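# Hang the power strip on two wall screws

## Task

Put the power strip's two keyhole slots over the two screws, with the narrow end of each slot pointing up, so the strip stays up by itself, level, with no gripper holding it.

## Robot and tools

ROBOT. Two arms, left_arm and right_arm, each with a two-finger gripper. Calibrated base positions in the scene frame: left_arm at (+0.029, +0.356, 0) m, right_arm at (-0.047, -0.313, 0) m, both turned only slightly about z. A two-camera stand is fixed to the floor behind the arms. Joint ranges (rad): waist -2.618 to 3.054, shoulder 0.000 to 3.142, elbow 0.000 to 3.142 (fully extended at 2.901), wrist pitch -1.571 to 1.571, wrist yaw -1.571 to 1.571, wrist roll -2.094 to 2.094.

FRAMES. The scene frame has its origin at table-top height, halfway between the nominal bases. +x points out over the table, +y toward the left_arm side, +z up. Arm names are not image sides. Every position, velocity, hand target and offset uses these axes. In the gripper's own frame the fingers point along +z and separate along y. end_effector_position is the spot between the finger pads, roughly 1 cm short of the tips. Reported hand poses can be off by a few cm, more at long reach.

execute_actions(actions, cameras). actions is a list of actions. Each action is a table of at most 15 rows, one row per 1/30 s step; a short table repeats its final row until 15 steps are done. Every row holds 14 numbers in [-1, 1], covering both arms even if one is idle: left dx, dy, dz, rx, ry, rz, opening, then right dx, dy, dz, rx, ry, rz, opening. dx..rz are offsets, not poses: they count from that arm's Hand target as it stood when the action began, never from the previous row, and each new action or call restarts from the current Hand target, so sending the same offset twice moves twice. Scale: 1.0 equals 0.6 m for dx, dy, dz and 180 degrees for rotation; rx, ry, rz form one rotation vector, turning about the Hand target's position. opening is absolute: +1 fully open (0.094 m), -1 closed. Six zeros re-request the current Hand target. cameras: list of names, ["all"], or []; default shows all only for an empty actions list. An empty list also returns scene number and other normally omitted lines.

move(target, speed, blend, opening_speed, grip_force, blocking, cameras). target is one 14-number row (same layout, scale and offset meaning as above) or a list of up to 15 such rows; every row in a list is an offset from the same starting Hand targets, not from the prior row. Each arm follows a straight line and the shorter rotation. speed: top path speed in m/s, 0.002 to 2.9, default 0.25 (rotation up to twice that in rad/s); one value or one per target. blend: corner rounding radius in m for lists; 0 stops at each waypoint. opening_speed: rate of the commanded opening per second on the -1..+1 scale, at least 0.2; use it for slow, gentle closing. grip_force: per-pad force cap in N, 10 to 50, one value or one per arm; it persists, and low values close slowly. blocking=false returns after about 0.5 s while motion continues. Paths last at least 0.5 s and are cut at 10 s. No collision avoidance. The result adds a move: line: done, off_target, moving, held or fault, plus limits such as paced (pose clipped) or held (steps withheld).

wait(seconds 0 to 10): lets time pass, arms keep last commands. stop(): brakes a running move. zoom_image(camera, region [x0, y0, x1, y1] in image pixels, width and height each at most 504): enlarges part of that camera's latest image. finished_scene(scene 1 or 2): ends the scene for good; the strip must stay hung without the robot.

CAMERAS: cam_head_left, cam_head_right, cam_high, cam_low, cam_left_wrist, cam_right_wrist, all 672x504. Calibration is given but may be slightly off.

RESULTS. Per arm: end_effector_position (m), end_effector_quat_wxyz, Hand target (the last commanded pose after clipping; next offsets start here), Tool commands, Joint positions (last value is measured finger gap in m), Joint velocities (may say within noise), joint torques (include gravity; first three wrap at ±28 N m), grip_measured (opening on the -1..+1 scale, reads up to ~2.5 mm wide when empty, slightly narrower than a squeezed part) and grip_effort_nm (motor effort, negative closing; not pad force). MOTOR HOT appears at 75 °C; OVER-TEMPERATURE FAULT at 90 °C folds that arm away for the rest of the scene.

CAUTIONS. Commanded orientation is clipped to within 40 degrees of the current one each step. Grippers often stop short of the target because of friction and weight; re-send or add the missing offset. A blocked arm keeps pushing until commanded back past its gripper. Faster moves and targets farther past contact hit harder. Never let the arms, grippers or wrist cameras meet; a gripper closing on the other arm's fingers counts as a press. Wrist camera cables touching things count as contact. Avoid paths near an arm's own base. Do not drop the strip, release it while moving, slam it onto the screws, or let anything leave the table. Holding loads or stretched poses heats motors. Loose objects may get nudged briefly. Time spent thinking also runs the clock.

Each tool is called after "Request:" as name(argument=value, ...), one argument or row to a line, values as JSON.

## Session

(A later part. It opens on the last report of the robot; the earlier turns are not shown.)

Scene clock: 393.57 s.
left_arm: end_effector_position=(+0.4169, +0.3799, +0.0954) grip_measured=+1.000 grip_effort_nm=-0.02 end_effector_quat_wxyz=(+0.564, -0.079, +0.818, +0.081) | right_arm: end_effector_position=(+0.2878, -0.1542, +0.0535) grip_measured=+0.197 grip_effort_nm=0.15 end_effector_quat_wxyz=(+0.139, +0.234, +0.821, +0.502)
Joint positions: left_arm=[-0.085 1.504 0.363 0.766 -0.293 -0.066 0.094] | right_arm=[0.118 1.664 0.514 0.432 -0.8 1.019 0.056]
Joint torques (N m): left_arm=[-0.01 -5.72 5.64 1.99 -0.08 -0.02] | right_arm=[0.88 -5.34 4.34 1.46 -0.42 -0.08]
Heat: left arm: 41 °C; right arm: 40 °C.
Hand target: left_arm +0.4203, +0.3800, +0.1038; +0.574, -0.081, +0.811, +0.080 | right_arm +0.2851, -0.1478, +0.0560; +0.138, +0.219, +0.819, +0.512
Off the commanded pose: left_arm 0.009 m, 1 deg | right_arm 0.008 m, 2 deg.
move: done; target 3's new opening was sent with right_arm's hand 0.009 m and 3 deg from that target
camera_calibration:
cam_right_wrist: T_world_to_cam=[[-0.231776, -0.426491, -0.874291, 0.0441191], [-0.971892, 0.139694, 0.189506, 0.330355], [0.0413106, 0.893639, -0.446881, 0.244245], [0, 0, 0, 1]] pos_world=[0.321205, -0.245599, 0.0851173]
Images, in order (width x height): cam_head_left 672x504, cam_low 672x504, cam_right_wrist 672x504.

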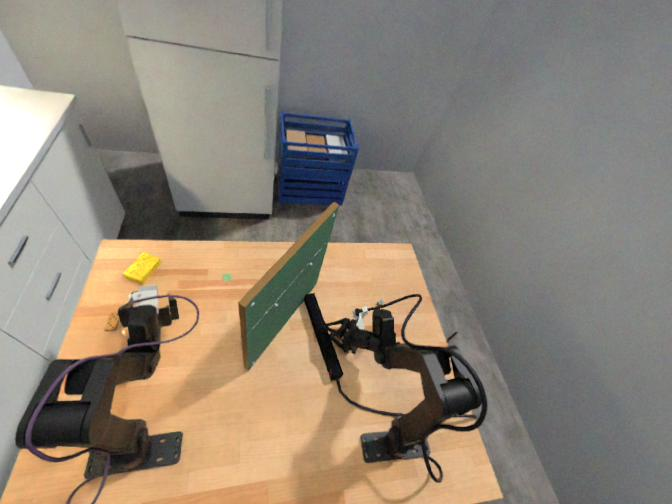

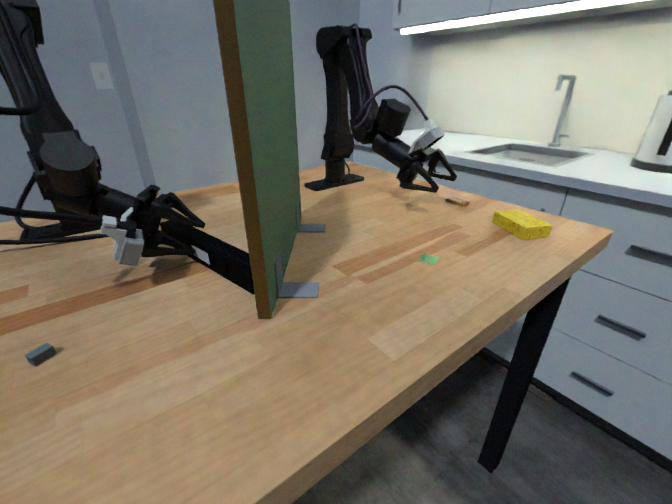

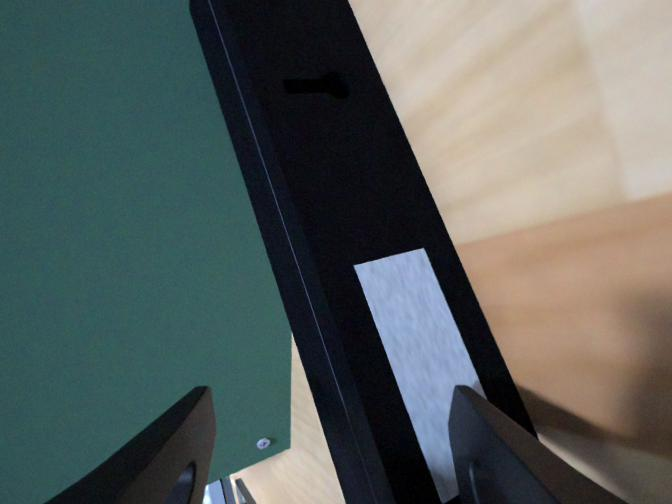

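Request:
move(
  target=[
    [0,0,0,0,0,0,1,-0.083,-0.142,0.07,0,0,0,0.25],
    [0,0,0,0,0,0,1,-0.083,-0.142,0.25,0,0,0,0.25],
  ],
  cameras=["cam_low","cam_head_left","cam_head_right","cam_right_wrist","cam_high"],
  speed=[0.1,0.25],
)

Request:
zoom_image(
  camera="cam_head_left",
  region=[270, 270, 400, 400],
)

Request:
zoom_image(
  camera="cam_right_wrist",
  region=[0, 0, 504, 504],
)

Scene clock: 433.87 s.
left_arm: end_effector_position=(+0.4169, +0.3799, +0.0954) grip_measured=+1.000 grip_effort_nm=-0.02 end_effector_quat_wxyz=(+0.564, -0.079, +0.818, +0.081) | right_arm: end_effector_position=(+0.2276, -0.2313, +0.1905) grip_measured=+0.247 grip_effort_nm=0.15 end_effector_quat_wxyz=(+0.119, +0.237, +0.821, +0.505)
Joint positions: left_arm=[-0.085 1.504 0.363 0.766 -0.293 -0.066 0.094] | right_arm=[-0.257 1.209 0.861 -0.823 -1.046 0.505 0.059]
Joint torques (N m): left_arm=[-0.02 -5.74 5.67 2 -0.09 -0.01] | right_arm=[-0.73 -2.74 9.85 0.53 -0.61 -0.2]
Heat: left arm: 41 °C; right arm: 38 °C.
Hand target: left_arm +0.4203, +0.3800, +0.1038; +0.574, -0.081, +0.811, +0.080 | right_arm +0.2352, -0.2330, +0.2060; +0.138, +0.219, +0.819, +0.512
Off the commanded pose: left_arm 0.009 m, 1 deg | right_arm 0.017 m, 3 deg.
move: off_target (right_arm)
camera_calibration:
cam_right_wrist: T_world_to_cam=[[-0.255455, -0.416136, -0.872682, 0.124577], [-0.966753, 0.120682, 0.225445, 0.24436], [0.0115014, 0.901258, -0.433129, 0.38277], [0, 0, 0, 1]] pos_world=[0.263657, -0.322623, 0.219416]
Images, in order (width x height): cam_head_left 672x504, cam_head_right 672x504, cam_high 672x504, cam_low 672x504, cam_right_wrist 672x504.

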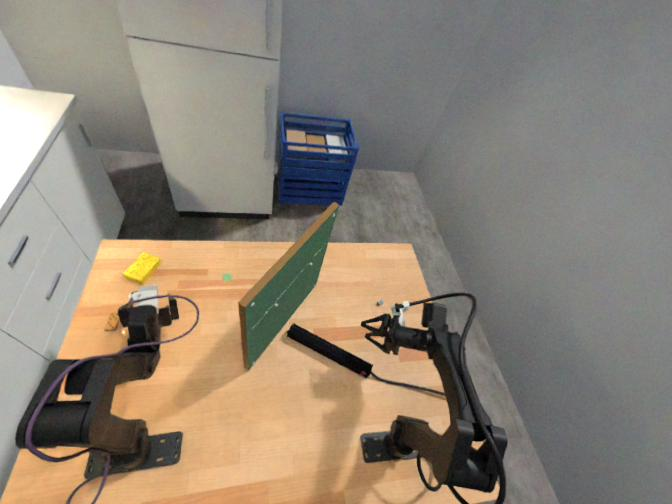

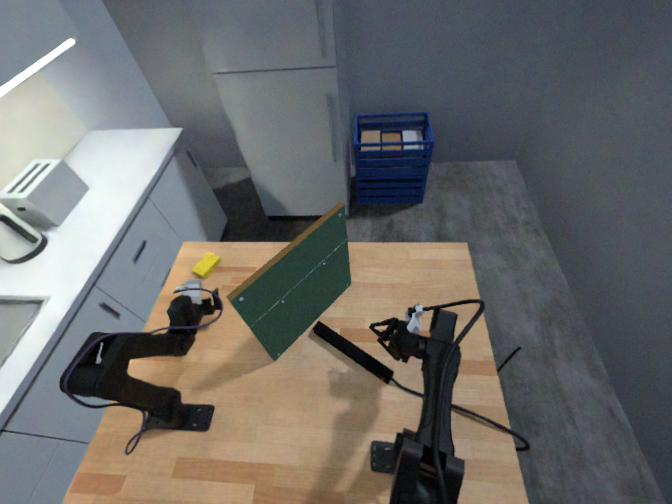

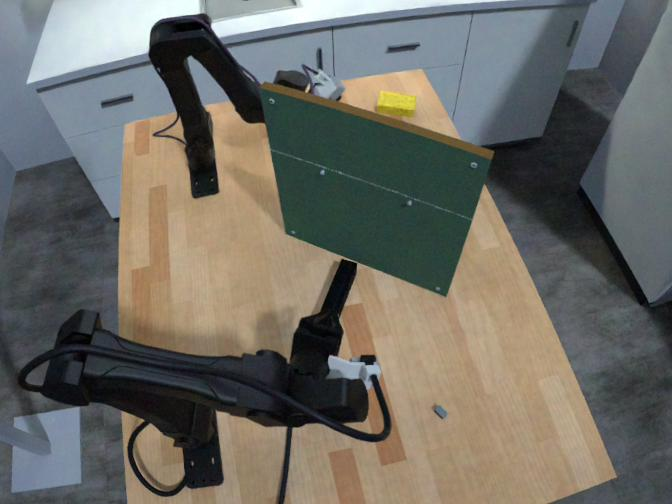

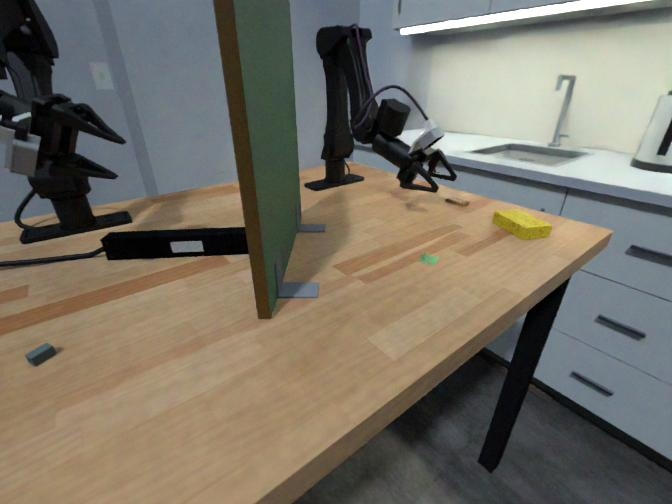

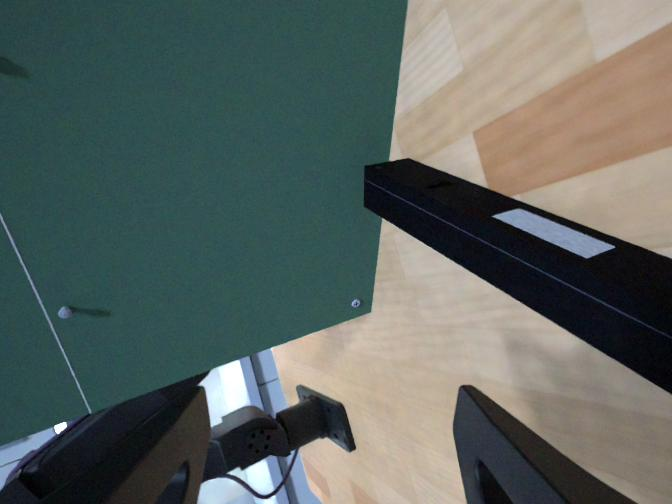

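Scaled by 3.877.

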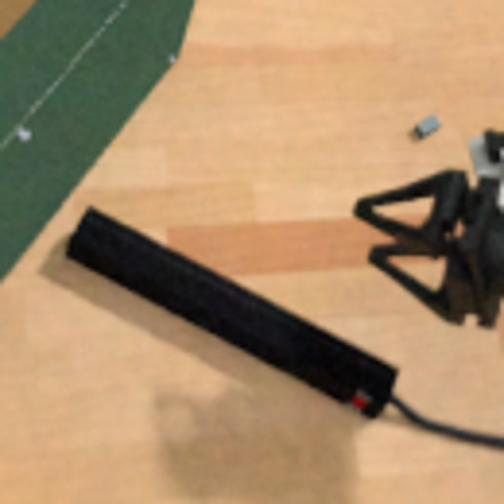

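Scaled by 1.000.

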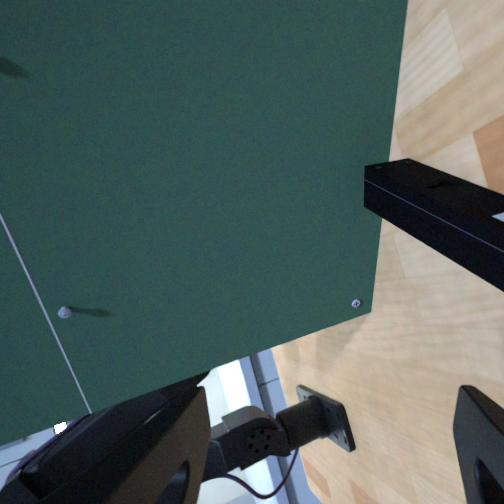

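Request:
move(
  target=[-0.2,-0.1,0.3,0,0,0,1,0.007,0.149,-0.07,-0.378,-0.0878,0.4242,1],
  cameras=["cam_right_wrist","cam_head_left"],
  speed=0.4,
)

Scene clock: 476.83 s.
left_arm: end_effector_position=(+0.3006, +0.3189, +0.2655) grip_measured=+1.000 grip_effort_nm=-0.02 end_effector_quat_wxyz=(+0.559, -0.067, +0.821, +0.089) | right_arm: end_effector_position=(+0.2328, -0.1461, +0.1571) grip_measured=+0.997 grip_effort_nm=0.14 end_effector_quat_wxyz=(-0.011, -0.467, +0.884, +0.003)
Joint positions: left_arm=[-0.635 0.76 0.783 -0.557 -0.79 -0.321 0.094] | right_arm=[0.565 1.806 1.695 -1.481 -0.007 -0.441 0.094]
Joint torques (N m): left_arm=[-0.4 -0.73 10.11 1.66 -0.32 -0.09] | right_arm=[-0.23 -6.93 9.01 -0.02 0.09 -0.1]
Heat: left arm: 41 °C; right arm: 42 °C.
Hand target: left_arm +0.3002, +0.3201, +0.2838; +0.574, -0.081, +0.811, +0.080 | right_arm +0.2395, -0.1435, +0.1640; +0.000, -0.472, +0.882, +0.000
Off the commanded pose: left_arm 0.018 m, 3 deg | right_arm 0.010 m, 1 deg.
move: off_target (left_arm)
camera_calibration:
cam_right_wrist: T_world_to_cam=[[0.843442, -0.53705, 0.0135182, -0.28045], [-0.485852, -0.751813, 0.445786, -0.0274791], [-0.229246, -0.382562, -0.895038, 0.232542], [0, 0, 0, 1]] pos_world=[0.276502, -0.0823131, 0.224175]
Images, in order (width x height): cam_head_left 672x504, cam_right_wrist 672x504.

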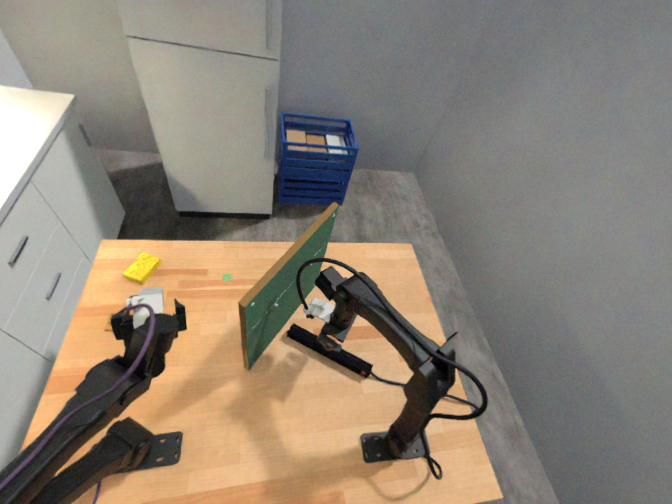

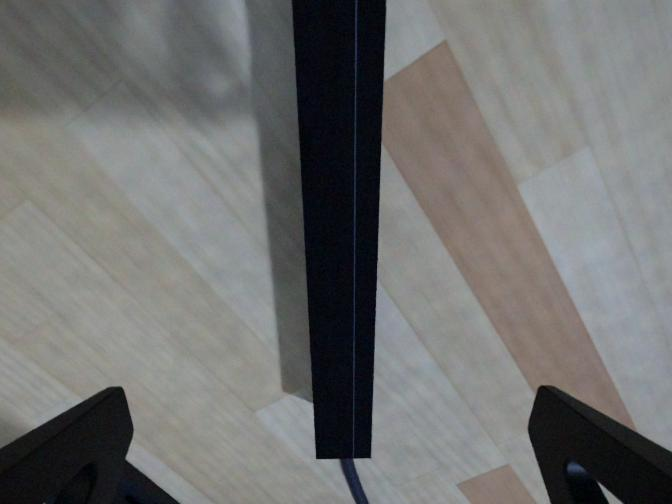

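Request:
move(
  target=[
    [0,0,0,0,0,0,1,0,0,-0.205,0,0,0,1],
    [0,0,0,0,0,0,1,0,0,-0.205,0,0,0,-0.6],
    [0,0,0,0,0,0,1,-0.03,-0.08,0.08,0,0,0,-0.6],
    [0,0,0,0,0,0,1,-0.03,-0.08,0.08,0,0,0.467,-0.6],
    [0,0,0,0,0,0,1,0.034,-0.011,0.08,0,0,0.467,-0.6],
  ],
  cameras=["cam_right_wrist","cam_head_left","cam_high","cam_head_right"],
  speed=[0.25,0.2,0.2,0.4,0.2],
  opening_speed=1.5,
)

Scene clock: 491.60 s.
left_arm: end_effector_position=(+0.3006, +0.3191, +0.2654) grip_measured=+1.000 grip_effort_nm=-0.02 end_effector_quat_wxyz=(+0.559, -0.067, +0.822, +0.089) | right_arm: end_effector_position=(+0.2492, -0.1587, +0.1966) grip_measured=-0.271 grip_effort_nm=-1.02 end_effector_quat_wxyz=(-0.007, +0.936, -0.353, +0.007)
Joint positions: left_arm=[-0.635 0.76 0.783 -0.558 -0.79 -0.322 0.094] | right_arm=[0.512 1.832 1.888 -1.607 0.001 -1.942 0.034]
Joint torques (N m): left_arm=[-0.44 -0.72 10.09 1.64 -0.32 -0.1] | right_arm=[0.75 -7.97 9.99 0.32 0.02 -0.23]
Heat: left arm: 42 °C; right arm: 41 °C.
Hand target: left_arm +0.3002, +0.3201, +0.2838; +0.574, -0.081, +0.811, +0.080 | right_arm +0.2599, -0.1502, +0.2121; +0.000, +0.941, -0.339, +0.000
Off the commanded pose: left_arm 0.018 m, 3 deg | right_arm 0.021 m, 2 deg.
joint read past its limit (right arm) — joint 4 (wrist pitch), lower limit.
joint sent to its limit (right arm) — joint 4 (wrist pitch), lower limit. The joint targets are off in orientation, not in position.
move: off_target (left_arm, right_arm)
camera_calibration:
cam_right_wrist: T_world_to_cam=[[0.635538, 0.77061, 0.0474632, -0.0489138], [0.680057, -0.587843, 0.438136, -0.309588], [0.365533, -0.246174, -0.897655, 0.140645], [0, 0, 0, 1]] pos_world=[0.190214, -0.109672, 0.264214]
Images, in order (width x height): cam_head_left 672x504, cam_head_right 672x504, cam_high 672x504, cam_right_wrist 672x504.

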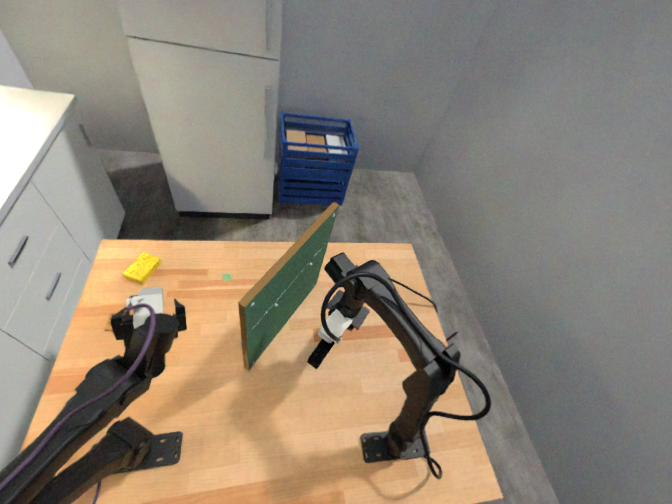

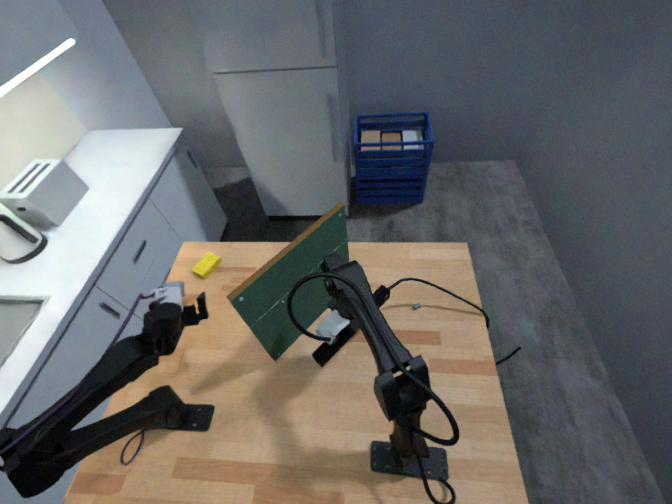

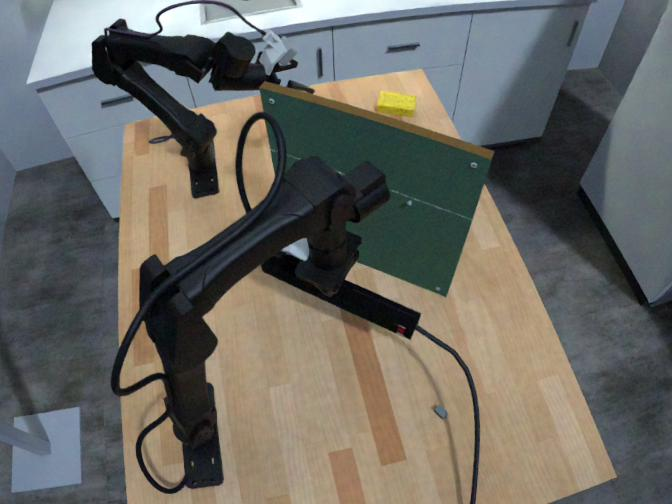

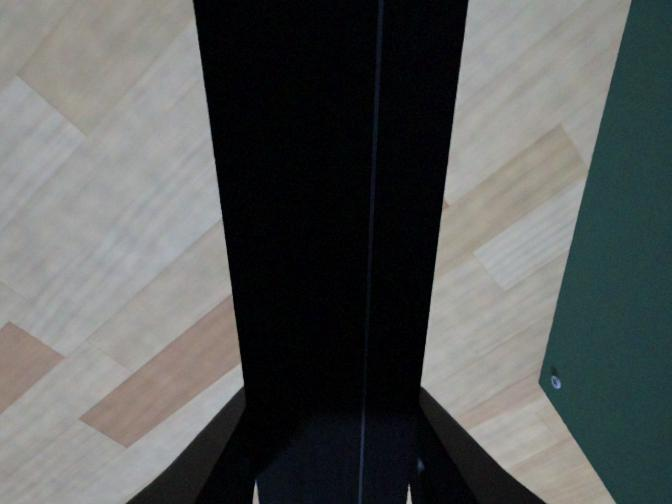

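Request:
move(
  target=[
    [-0.167,0,0.03,0,0.4,0,1,0,0,-0.03,0,0,0,-0.6],
    [-0.35,-0.25,0.03,0.2115,0.3724,-0.4124,1,0,0,-0.03,0,0,0,-0.6],
    [-0.384,-0.45,0,0.2115,0.3724,-0.4124,1,0,0,-0.03,0,0,0,-0.6],
  ],
  cameras=["cam_left_wrist","cam_head_left","cam_high","cam_head_right"],
  speed=0.45,
  blend=[0.03,0.03,0],
)

Scene clock: 531.40 s.
left_arm: end_effector_position=(+0.0705, +0.0497, +0.2687) grip_measured=+1.000 grip_effort_nm=-0.02 end_effector_quat_wxyz=(+0.102, +0.605, +0.784, -0.097) | right_arm: end_effector_position=(+0.2512, -0.1577, +0.1869) grip_measured=-0.271 grip_effort_nm=-1.02 end_effector_quat_wxyz=(+0.005, +0.936, -0.353, -0.003)
Joint positions: left_arm=[-1.451 1.576 1.862 -1.575 -0.006 -0.126 0.094] | right_arm=[0.512 1.863 1.888 -1.607 0.001 -1.941 0.034]
Joint torques (N m): left_arm=[-0.05 -7.77 8.01 0.76 0.04 -0.03] | right_arm=[0.59 -7.65 8.39 0.25 -0.01 -0.25]
Heat: left arm: 42 °C; right arm: 43 °C.
Hand target: left_arm +0.0698, +0.0501, +0.2838; +0.001, +0.608, +0.794, +0.000 | right_arm +0.2598, -0.1502, +0.1941; +0.000, +0.941, -0.339, +0.000
Off the commanded pose: left_arm 0.015 m, 16 deg | right_arm 0.014 m, 2 deg.
joint read past its limit (right arm) — joint 4 (wrist pitch), lower limit.
joint sent to its limit (left arm) — joint 4 (wrist pitch), lower limit. The joint targets are off in orientation, not in position.
joint sent to its limit (right arm) — joint 4 (wrist pitch), lower limit. The joint targets still meet the commanded pose.
move: off_target (left_arm, right_arm)
camera_calibration:
cam_left_wrist: T_world_to_cam=[[-0.971874, -0.23189, 0.0410883, 0.070076], [-0.222147, 0.960616, 0.166936, -0.0420208], [-0.078181, 0.153113, -0.985111, 0.351841], [0, 0, 0, 1]] pos_world=[0.0862776, 0.00274418, 0.350738]
Images, in order (width x height): cam_head_left 672x504, cam_head_right 672x504, cam_high 672x504, cam_left_wrist 672x504.

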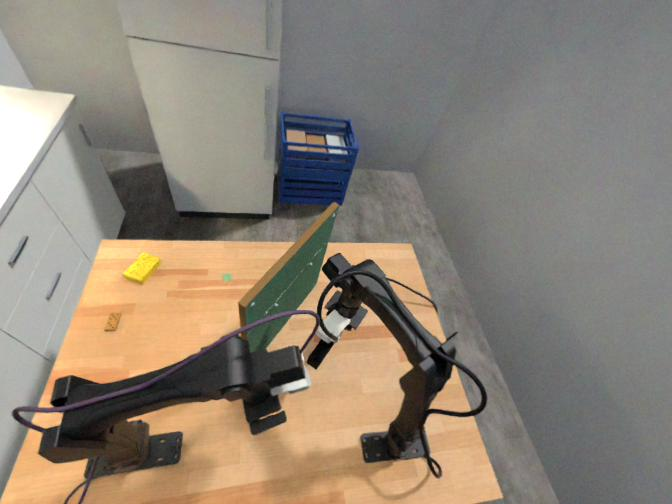

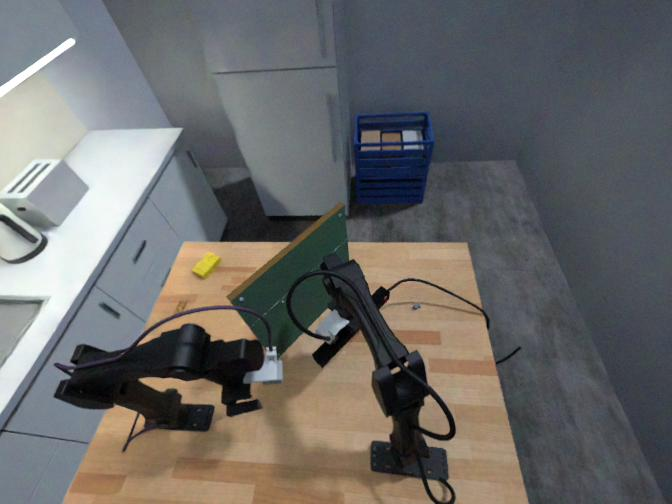

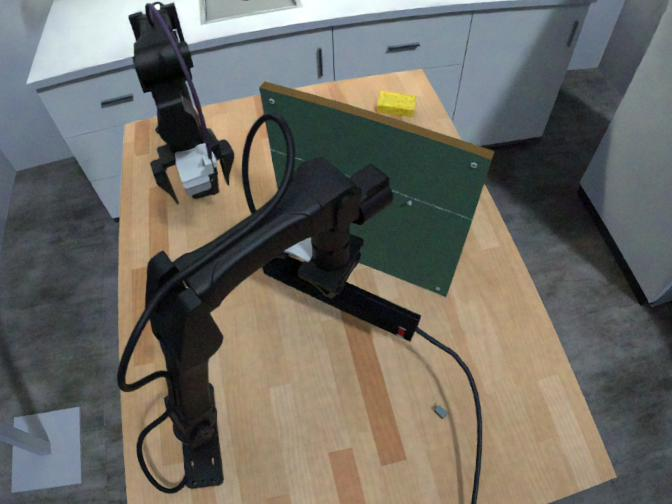

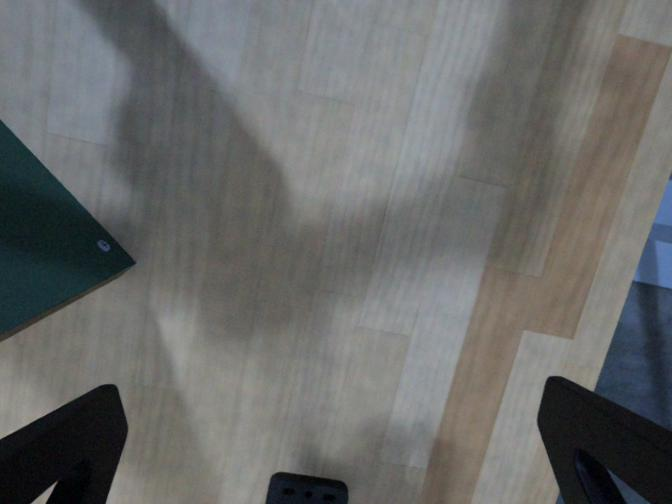

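Request:
move(
  target=[-0.025,-0.017,-0.05,-0.534,0.1942,0.4644,1,0,0,0,0,0,0,-0.6],
  cameras=["cam_left_wrist","cam_head_left","cam_high","cam_head_right"],
  speed=0.5,
)

Scene clock: 543.47 s.
left_arm: end_effector_position=(+0.0544, +0.0385, +0.2597) grip_measured=+1.000 grip_effort_nm=-0.03 end_effector_quat_wxyz=(+0.202, -0.218, +0.671, -0.679) | right_arm: end_effector_position=(+0.2512, -0.1577, +0.1869) grip_measured=-0.271 grip_effort_nm=-1.02 end_effector_quat_wxyz=(+0.005, +0.936, -0.353, -0.003)
Joint positions: left_arm=[-2.013 0.997 0.425 0.582 -1.037 -1.587 0.094] | right_arm=[0.512 1.863 1.888 -1.607 0.001 -1.941 0.034]
Joint torques (N m): left_arm=[-0.36 -1.37 5.31 1.73 -0.11 0.12] | right_arm=[0.58 -7.6 8.42 0.22 0.04 -0.22]
Heat: left arm: 41 °C; right arm: 43 °C.
Hand target: left_arm +0.0548, +0.0399, +0.2538; +0.213, -0.212, +0.674, -0.674 | right_arm +0.2598, -0.1502, +0.1941; +0.000, +0.941, -0.339, +0.000
Off the commanded pose: left_arm 0.006 m, 2 deg | right_arm 0.014 m, 2 deg.
joint read past its limit (right arm) — joint 4 (wrist pitch), lower limit.
joint sent to its limit (right arm) — joint 4 (wrist pitch), lower limit. The joint targets still meet the commanded pose.
move: off_target (right_arm)
camera_calibration:
cam_left_wrist: T_world_to_cam=[[-0.00208952, 0.0238218, 0.999714, -0.259434], [-0.988037, -0.154208, 0.00160944, 0.0941658], [0.154202, -0.987751, 0.023859, 0.112698], [0, 0, 0, 1]] pos_world=[0.075119, 0.132019, 0.256519]
Images, in order (width x height): cam_head_left 672x504, cam_head_right 672x504, cam_high 672x504, cam_left_wrist 672x504.

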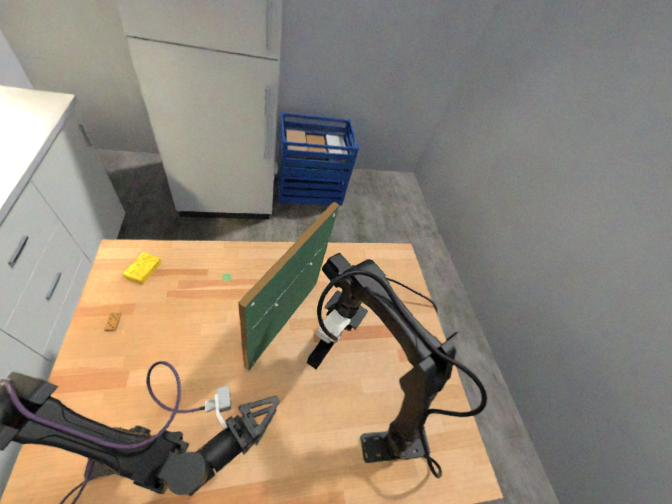

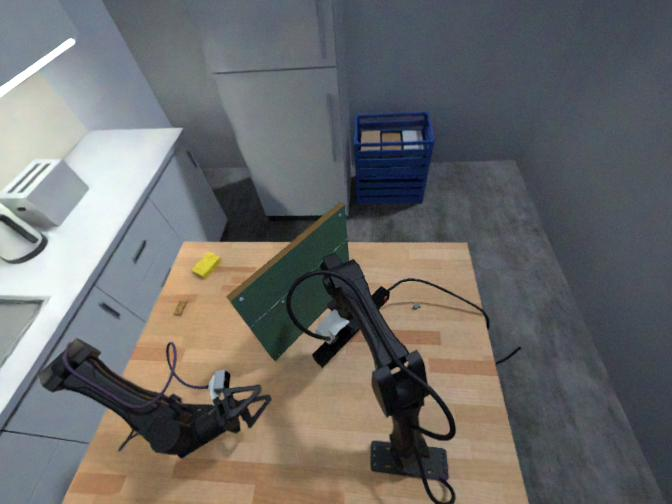

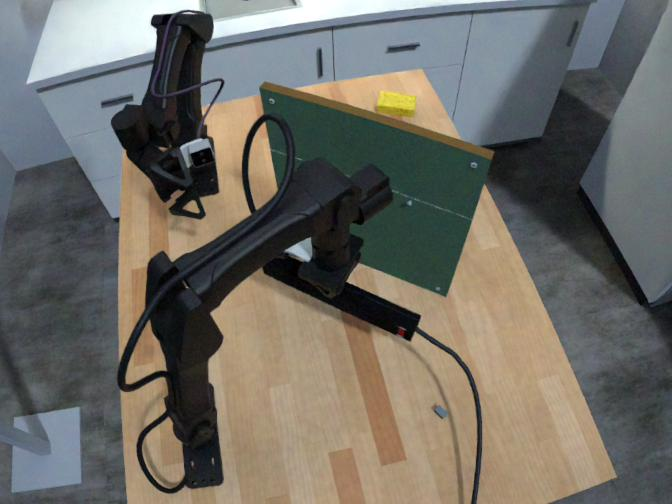

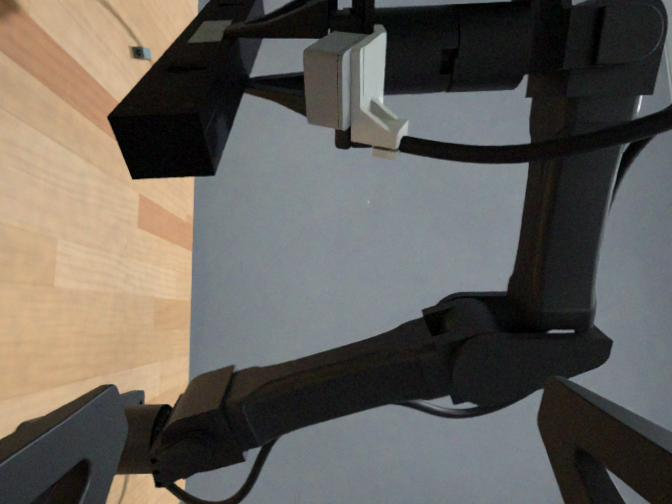

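Request:
move(
  target=[0.136,-0.1425,-0.153,0,0,0,1,0,0,0,0,0,0,-0.6],
  cameras=["cam_left_wrist","cam_head_left","cam_high","cam_head_right"],
  speed=0.2,
)

Scene clock: 556.87 s.
left_arm: end_effector_position=(+0.1345, -0.0391, +0.1541) grip_measured=+1.000 grip_effort_nm=-0.03 end_effector_quat_wxyz=(+0.209, -0.214, +0.684, -0.666) | right_arm: end_effector_position=(+0.2512, -0.1577, +0.1869) grip_measured=-0.271 grip_effort_nm=-1.02 end_effector_quat_wxyz=(+0.005, +0.936, -0.353, -0.003)
Joint positions: left_arm=[-1.574 1.694 0.398 1.263 -0.601 -1.588 0.094] | right_arm=[0.512 1.863 1.888 -1.607 0.001 -1.941 0.034]
Joint torques (N m): left_arm=[0.42 -4.77 6.37 2.14 0.01 0.15] | right_arm=[0.8 -7.72 8.43 0.26 0.02 -0.25]
Heat: left arm: 40 °C; right arm: 42 °C.
Hand target: left_arm +0.1363, -0.0456, +0.1621; +0.213, -0.212, +0.674, -0.674 | right_arm +0.2598, -0.1502, +0.1941; +0.000, +0.941, -0.339, +0.000
Off the commanded pose: left_arm 0.010 m, 2 deg | right_arm 0.014 m, 2 deg.
joint read past its limit (right arm) — joint 4 (wrist pitch), lower limit.
joint sent to its limit (right arm) — joint 4 (wrist pitch), lower limit. The joint targets still meet the commanded pose.
move: off_target (right_arm)
camera_calibration:
cam_left_wrist: T_world_to_cam=[[-0.00535857, -0.0168353, 0.999844, -0.153001], [-0.987438, -0.157809, -0.00794924, 0.16272], [0.157918, -0.987326, -0.0157781, 0.0318531], [0, 0, 0, 1]] pos_world=[0.154826, 0.0545523, 0.154773]
Images, in order (width x height): cam_head_left 672x504, cam_head_right 672x504, cam_high 672x504, cam_left_wrist 672x504.

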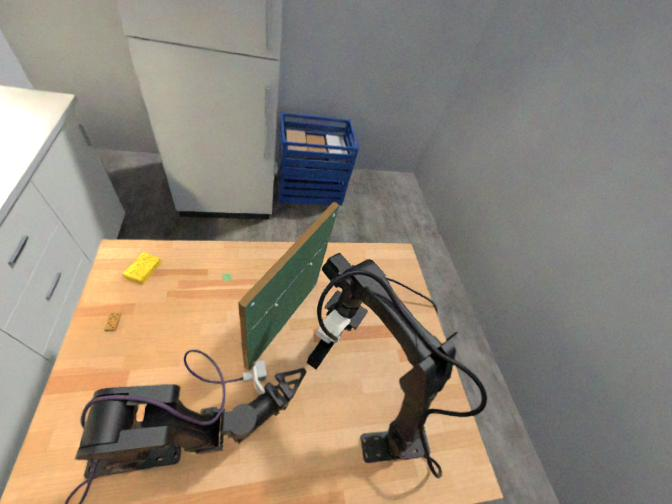

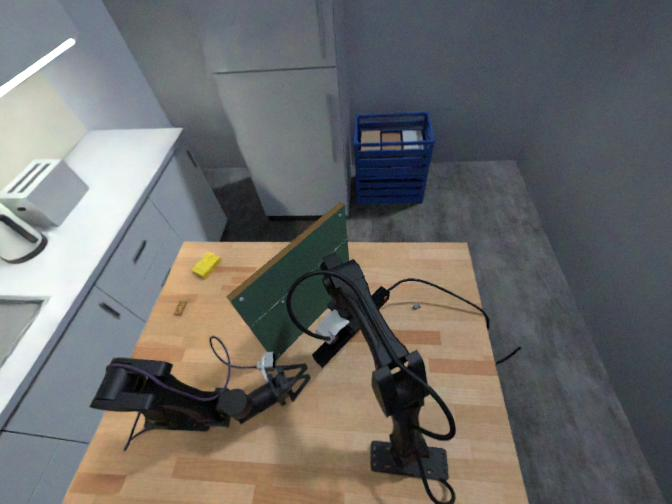

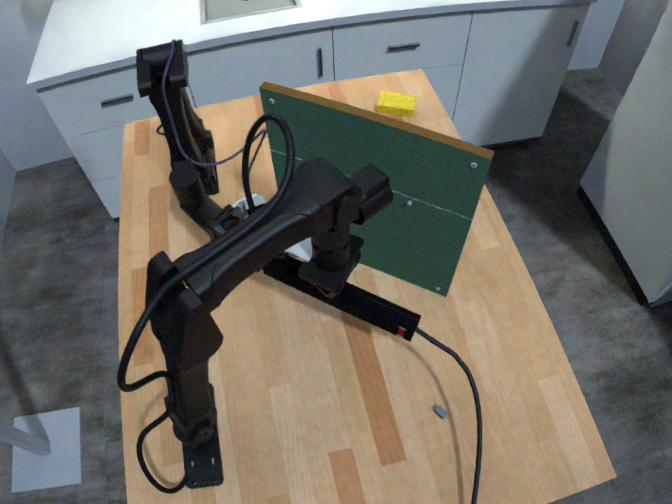

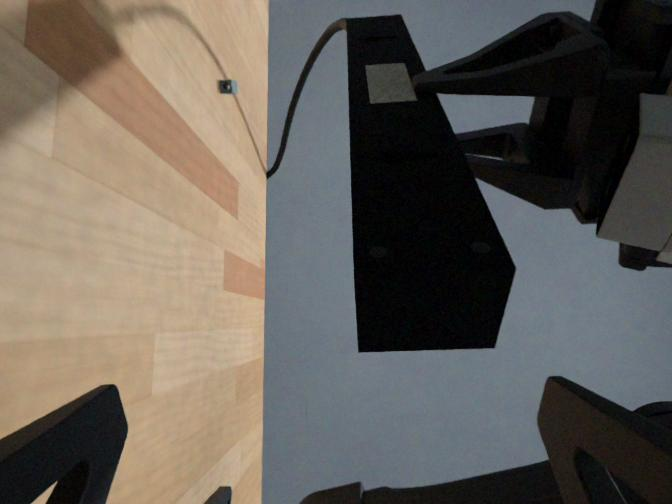

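Request:
move(
  target=[
    [0,-0.008,0.047,0,0,0,1,0,0,0,0,0,0,-0.6],
    [0.04,-0.067,0.047,0,0,0,1,0,0,0,0,0,0,-0.6],
  ],
  cameras=["cam_left_wrist","cam_head_left","cam_high"],
  speed=0.1,
)

Scene clock: 568.13 s.
left_arm: end_effector_position=(+0.1585, -0.0788, +0.1859) grip_measured=+1.000 grip_effort_nm=-0.03 end_effector_quat_wxyz=(+0.208, -0.216, +0.676, -0.673) | right_arm: end_effector_position=(+0.2512, -0.1577, +0.1869) grip_measured=-0.271 grip_effort_nm=-1.02 end_effector_quat_wxyz=(+0.005, +0.936, -0.353, -0.003)
Joint positions: left_arm=[-1.492 1.702 0.594 1.1 -0.522 -1.585 0.094] | right_arm=[0.512 1.863 1.888 -1.607 0.001 -1.941 0.034]
Joint torques (N m): left_arm=[0.32 -5.76 7.71 1.81 0.03 0.12] | right_arm=[0.8 -7.66 8.03 0.16 -0.01 -0.18]
Heat: left arm: 40 °C; right arm: 42 °C.
Hand target: left_arm +0.1604, -0.0858, +0.1901; +0.213, -0.212, +0.674, -0.674 | right_arm +0.2598, -0.1502, +0.1941; +0.000, +0.941, -0.339, +0.000
Off the commanded pose: left_arm 0.008 m, 1 deg | right_arm 0.014 m, 2 deg.
joint read past its limit (right arm) — joint 4 (wrist pitch), lower limit.
joint sent to its limit (right arm) — joint 4 (wrist pitch), lower limit. The joint targets still meet the commanded pose.
move: off_target (right_arm)
camera_calibration:
cam_left_wrist: T_world_to_cam=[[-0.0076273, 0.00488501, 0.999959, -0.183296], [-0.987131, -0.159772, -0.00674893, 0.180045], [0.159732, -0.987142, 0.00604077, -0.015024], [0, 0, 0, 1]] pos_world=[0.17873, 0.0148308, 0.184594]
Images, in order (width x height): cam_head_left 672x504, cam_high 672x504, cam_left_wrist 672x504.

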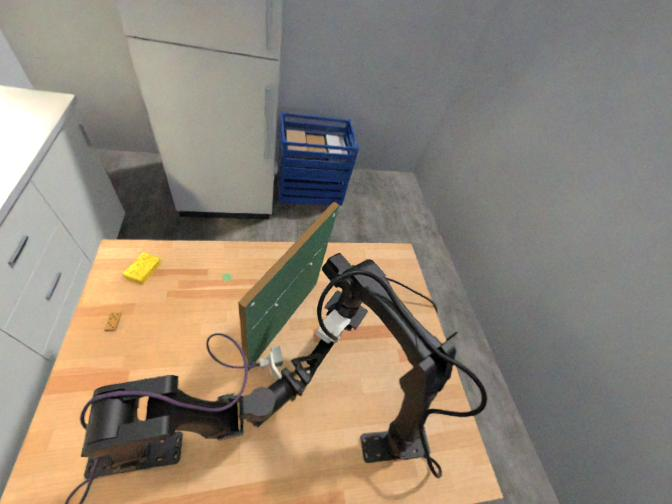

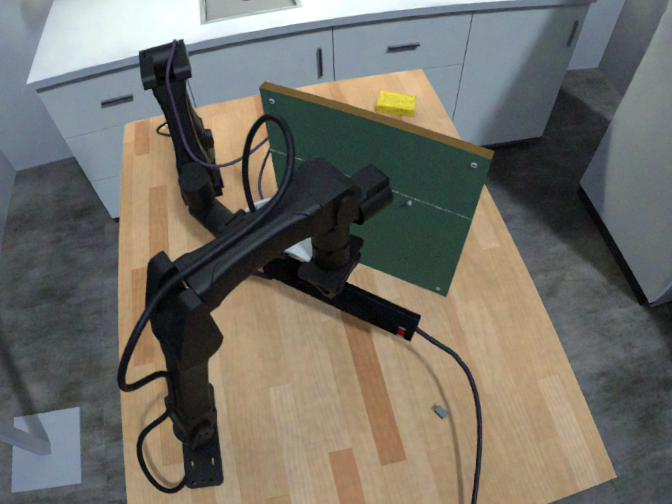

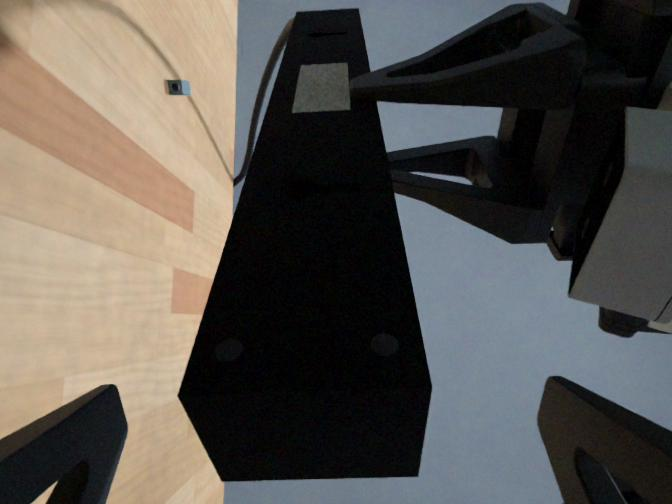

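Request:
move(
  target=[
    [0.005,-0.015,-0.009,0,0,0,1,0,0,0,0,0,0,-0.6],
    [0.005,-0.015,-0.009,0,0,0,-0.2,0,0,0,0,0,0,-0.6],
  ],
  cameras=["cam_left_wrist","cam_head_left","cam_high","cam_right_wrist"],
  speed=0.06,
  opening_speed=0.5,
)

Scene clock: 578.57 s.
left_arm: end_effector_position=(+0.1609, -0.0887, +0.1811) grip_measured=-0.110 grip_effort_nm=-1.03 end_effector_quat_wxyz=(+0.207, -0.216, +0.677, -0.673) | right_arm: end_effector_position=(+0.2515, -0.1579, +0.1869) grip_measured=-0.271 grip_effort_nm=-1.02 end_effector_quat_wxyz=(+0.005, +0.936, -0.353, -0.002)
Joint positions: left_arm=[-1.486 1.75 0.628 1.111 -0.513 -1.587 0.042] | right_arm=[0.512 1.863 1.888 -1.606 0.003 -1.941 0.034]
Joint torques (N m): left_arm=[0.39 -6.01 7.34 1.91 0 0.14] | right_arm=[0.83 -7.68 8.44 0.24 -0.02 -0.23]
Heat: left arm: 40 °C; right arm: 42 °C.
Hand target: left_arm +0.1635, -0.0948, +0.1848; +0.213, -0.212, +0.674, -0.674 | right_arm +0.2599, -0.1502, +0.1941; +0.000, +0.941, -0.339, +0.000
Off the commanded pose: left_arm 0.008 m, 1 deg | right_arm 0.013 m, 2 deg.
joint read past its limit (right arm) — joint 4 (wrist pitch), lower limit.
joint sent to its limit (right arm) — joint 4 (wrist pitch), lower limit. The joint targets still meet the commanded pose.
move: off_target (right_arm); target 2's new opening was sent with left_arm's hand 0.011 m and 1 deg from that target
camera_calibration:
cam_left_wrist: T_world_to_cam=[[-0.00519153, 0.00380052, 0.999979, -0.178869], [-0.987502, -0.157538, -0.00452801, 0.180552], [0.157518, -0.987506, 0.00457089, -0.0244959], [0, 0, 0, 1]] pos_world=[0.181225, 0.00493377, 0.179795]
cam_right_wrist: T_world_to_cam=[[0.636717, 0.770853, 0.0194051, -0.0455333], [0.690868, -0.581466, 0.429649, -0.306577], [0.34248, -0.260159, -0.902787, 0.135945], [0, 0, 0, 1]] pos_world=[0.194238, -0.107797, 0.255333]
Images, in order (width x height): cam_head_left 672x504, cam_high 672x504, cam_left_wrist 672x504, cam_right_wrist 672x504.

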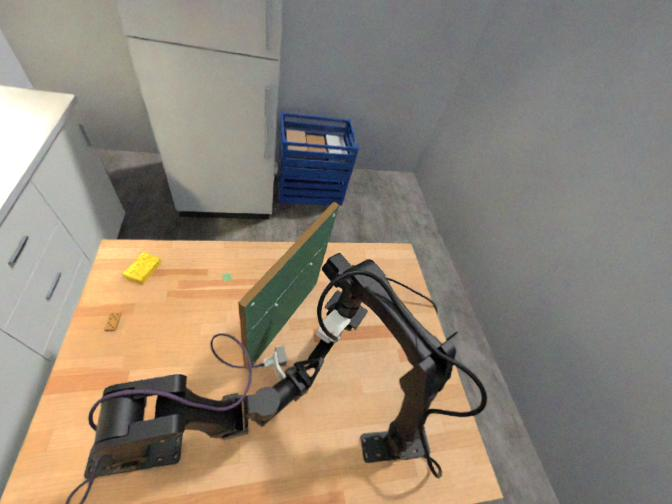

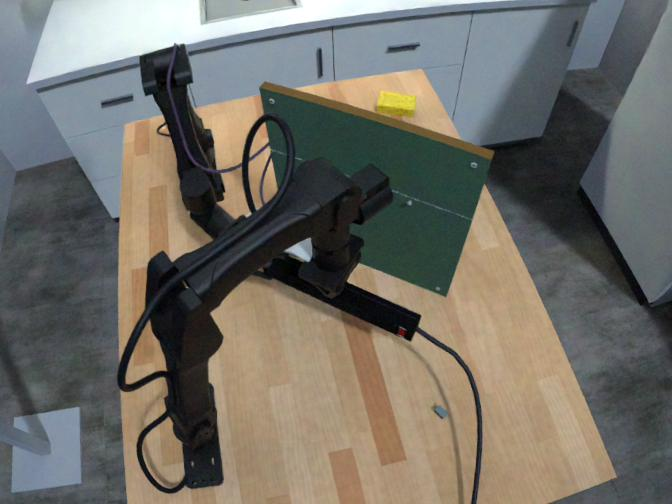

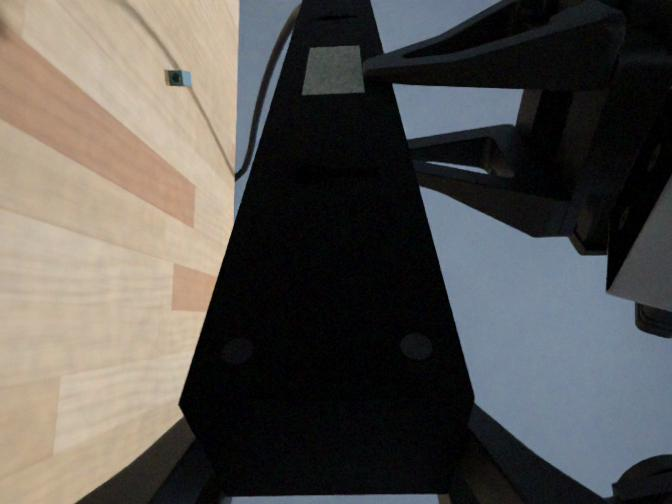

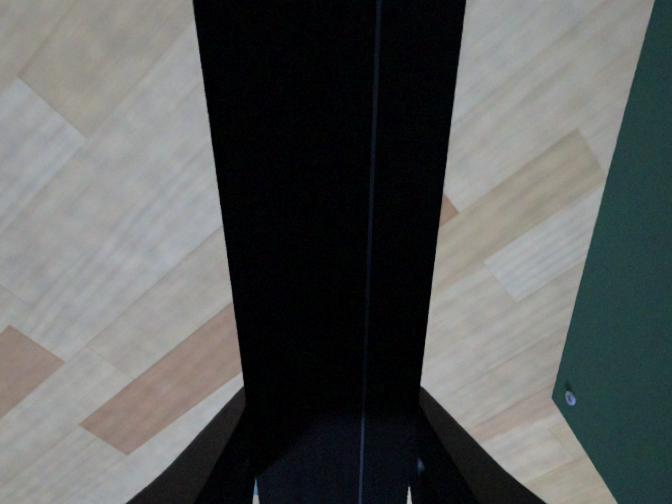

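Request:
move(
  target=[
    [0,0,0,0,0,0,-0.2,0,0,0,0,0,0,0.3],
    [0,0,0,0,0,0,-0.2,-0.02,-0.02,0.22,0,0,0,0.3],
  ],
  cameras=["cam_left_wrist","cam_head_left","cam_high","cam_head_right"],
  speed=0.15,
  opening_speed=0.6,
)

Scene clock: 593.60 s.
left_arm: end_effector_position=(+0.1568, -0.0914, +0.1618) grip_measured=-0.112 grip_effort_nm=-1.05 end_effector_quat_wxyz=(+0.202, -0.203, +0.704, -0.649) | right_arm: end_effector_position=(+0.2490, -0.1607, +0.3104) grip_measured=+0.297 grip_effort_nm=0.15 end_effector_quat_wxyz=(-0.150, +0.919, -0.335, +0.142)
Joint positions: left_arm=[-1.486 1.762 0.628 1.049 -0.486 -1.589 0.042] | right_arm=[0.509 1.627 2.06 -1.588 0.006 -1.968 0.061]
Joint torques (N m): left_arm=[0.32 -7.49 7.01 2.61 -0.29 0.14] | right_arm=[-0.47 -6.97 7.79 0.76 -0.05 -0.08]
Heat: left arm: 41 °C; right arm: 42 °C.
Hand target: left_arm +0.1634, -0.0948, +0.1848; +0.213, -0.212, +0.674, -0.674 | right_arm +0.2479, -0.1622, +0.3261; +0.000, +0.941, -0.339, +0.000
Off the commanded pose: left_arm 0.024 m, 5 deg | right_arm 0.016 m, 24 deg.
joint read past its limit (right arm) — joint 4 (wrist pitch), lower limit.
joint sent to its limit (right arm) — joint 4 (wrist pitch), lower limit. The joint targets are off in orientation, not in position.
move: off_target (left_arm, right_arm)
camera_calibration:
cam_left_wrist: T_world_to_cam=[[0.00312936, -0.0683203, 0.997659, -0.167097], [-0.991441, -0.130427, -0.0058219, 0.179323], [0.13052, -0.989101, -0.0681437, -0.010562], [0, 0, 0, 1]] pos_world=[0.179689, 0.00152561, 0.16703]
Images, in order (width x height): cam_head_left 672x504, cam_head_right 672x504, cam_high 672x504, cam_left_wrist 672x504.

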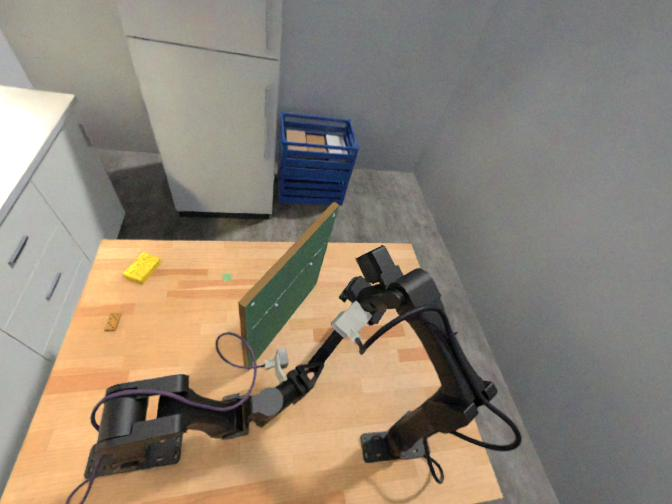

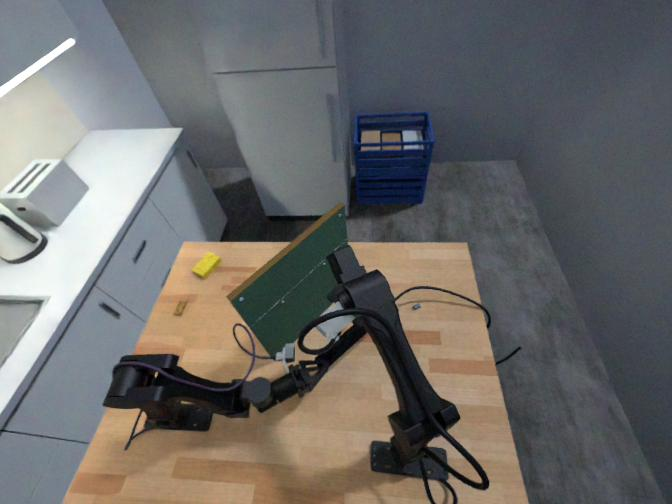

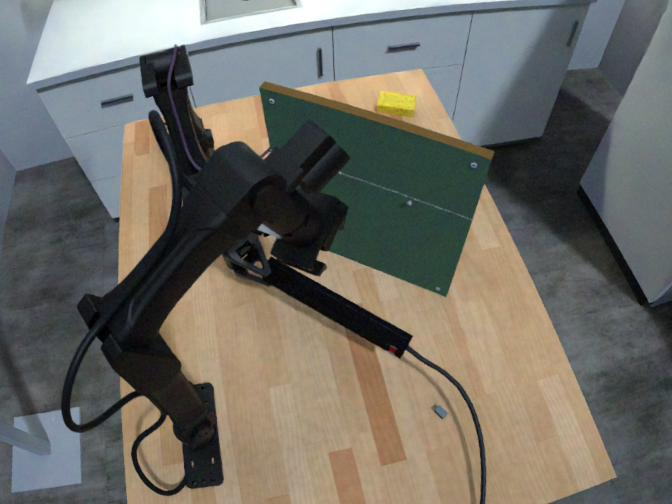

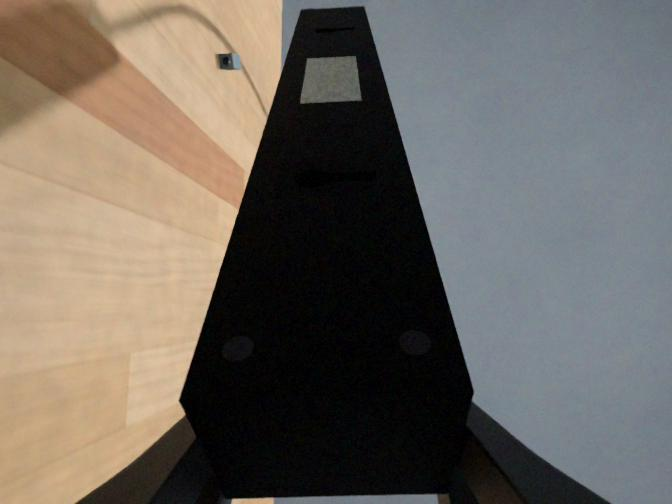

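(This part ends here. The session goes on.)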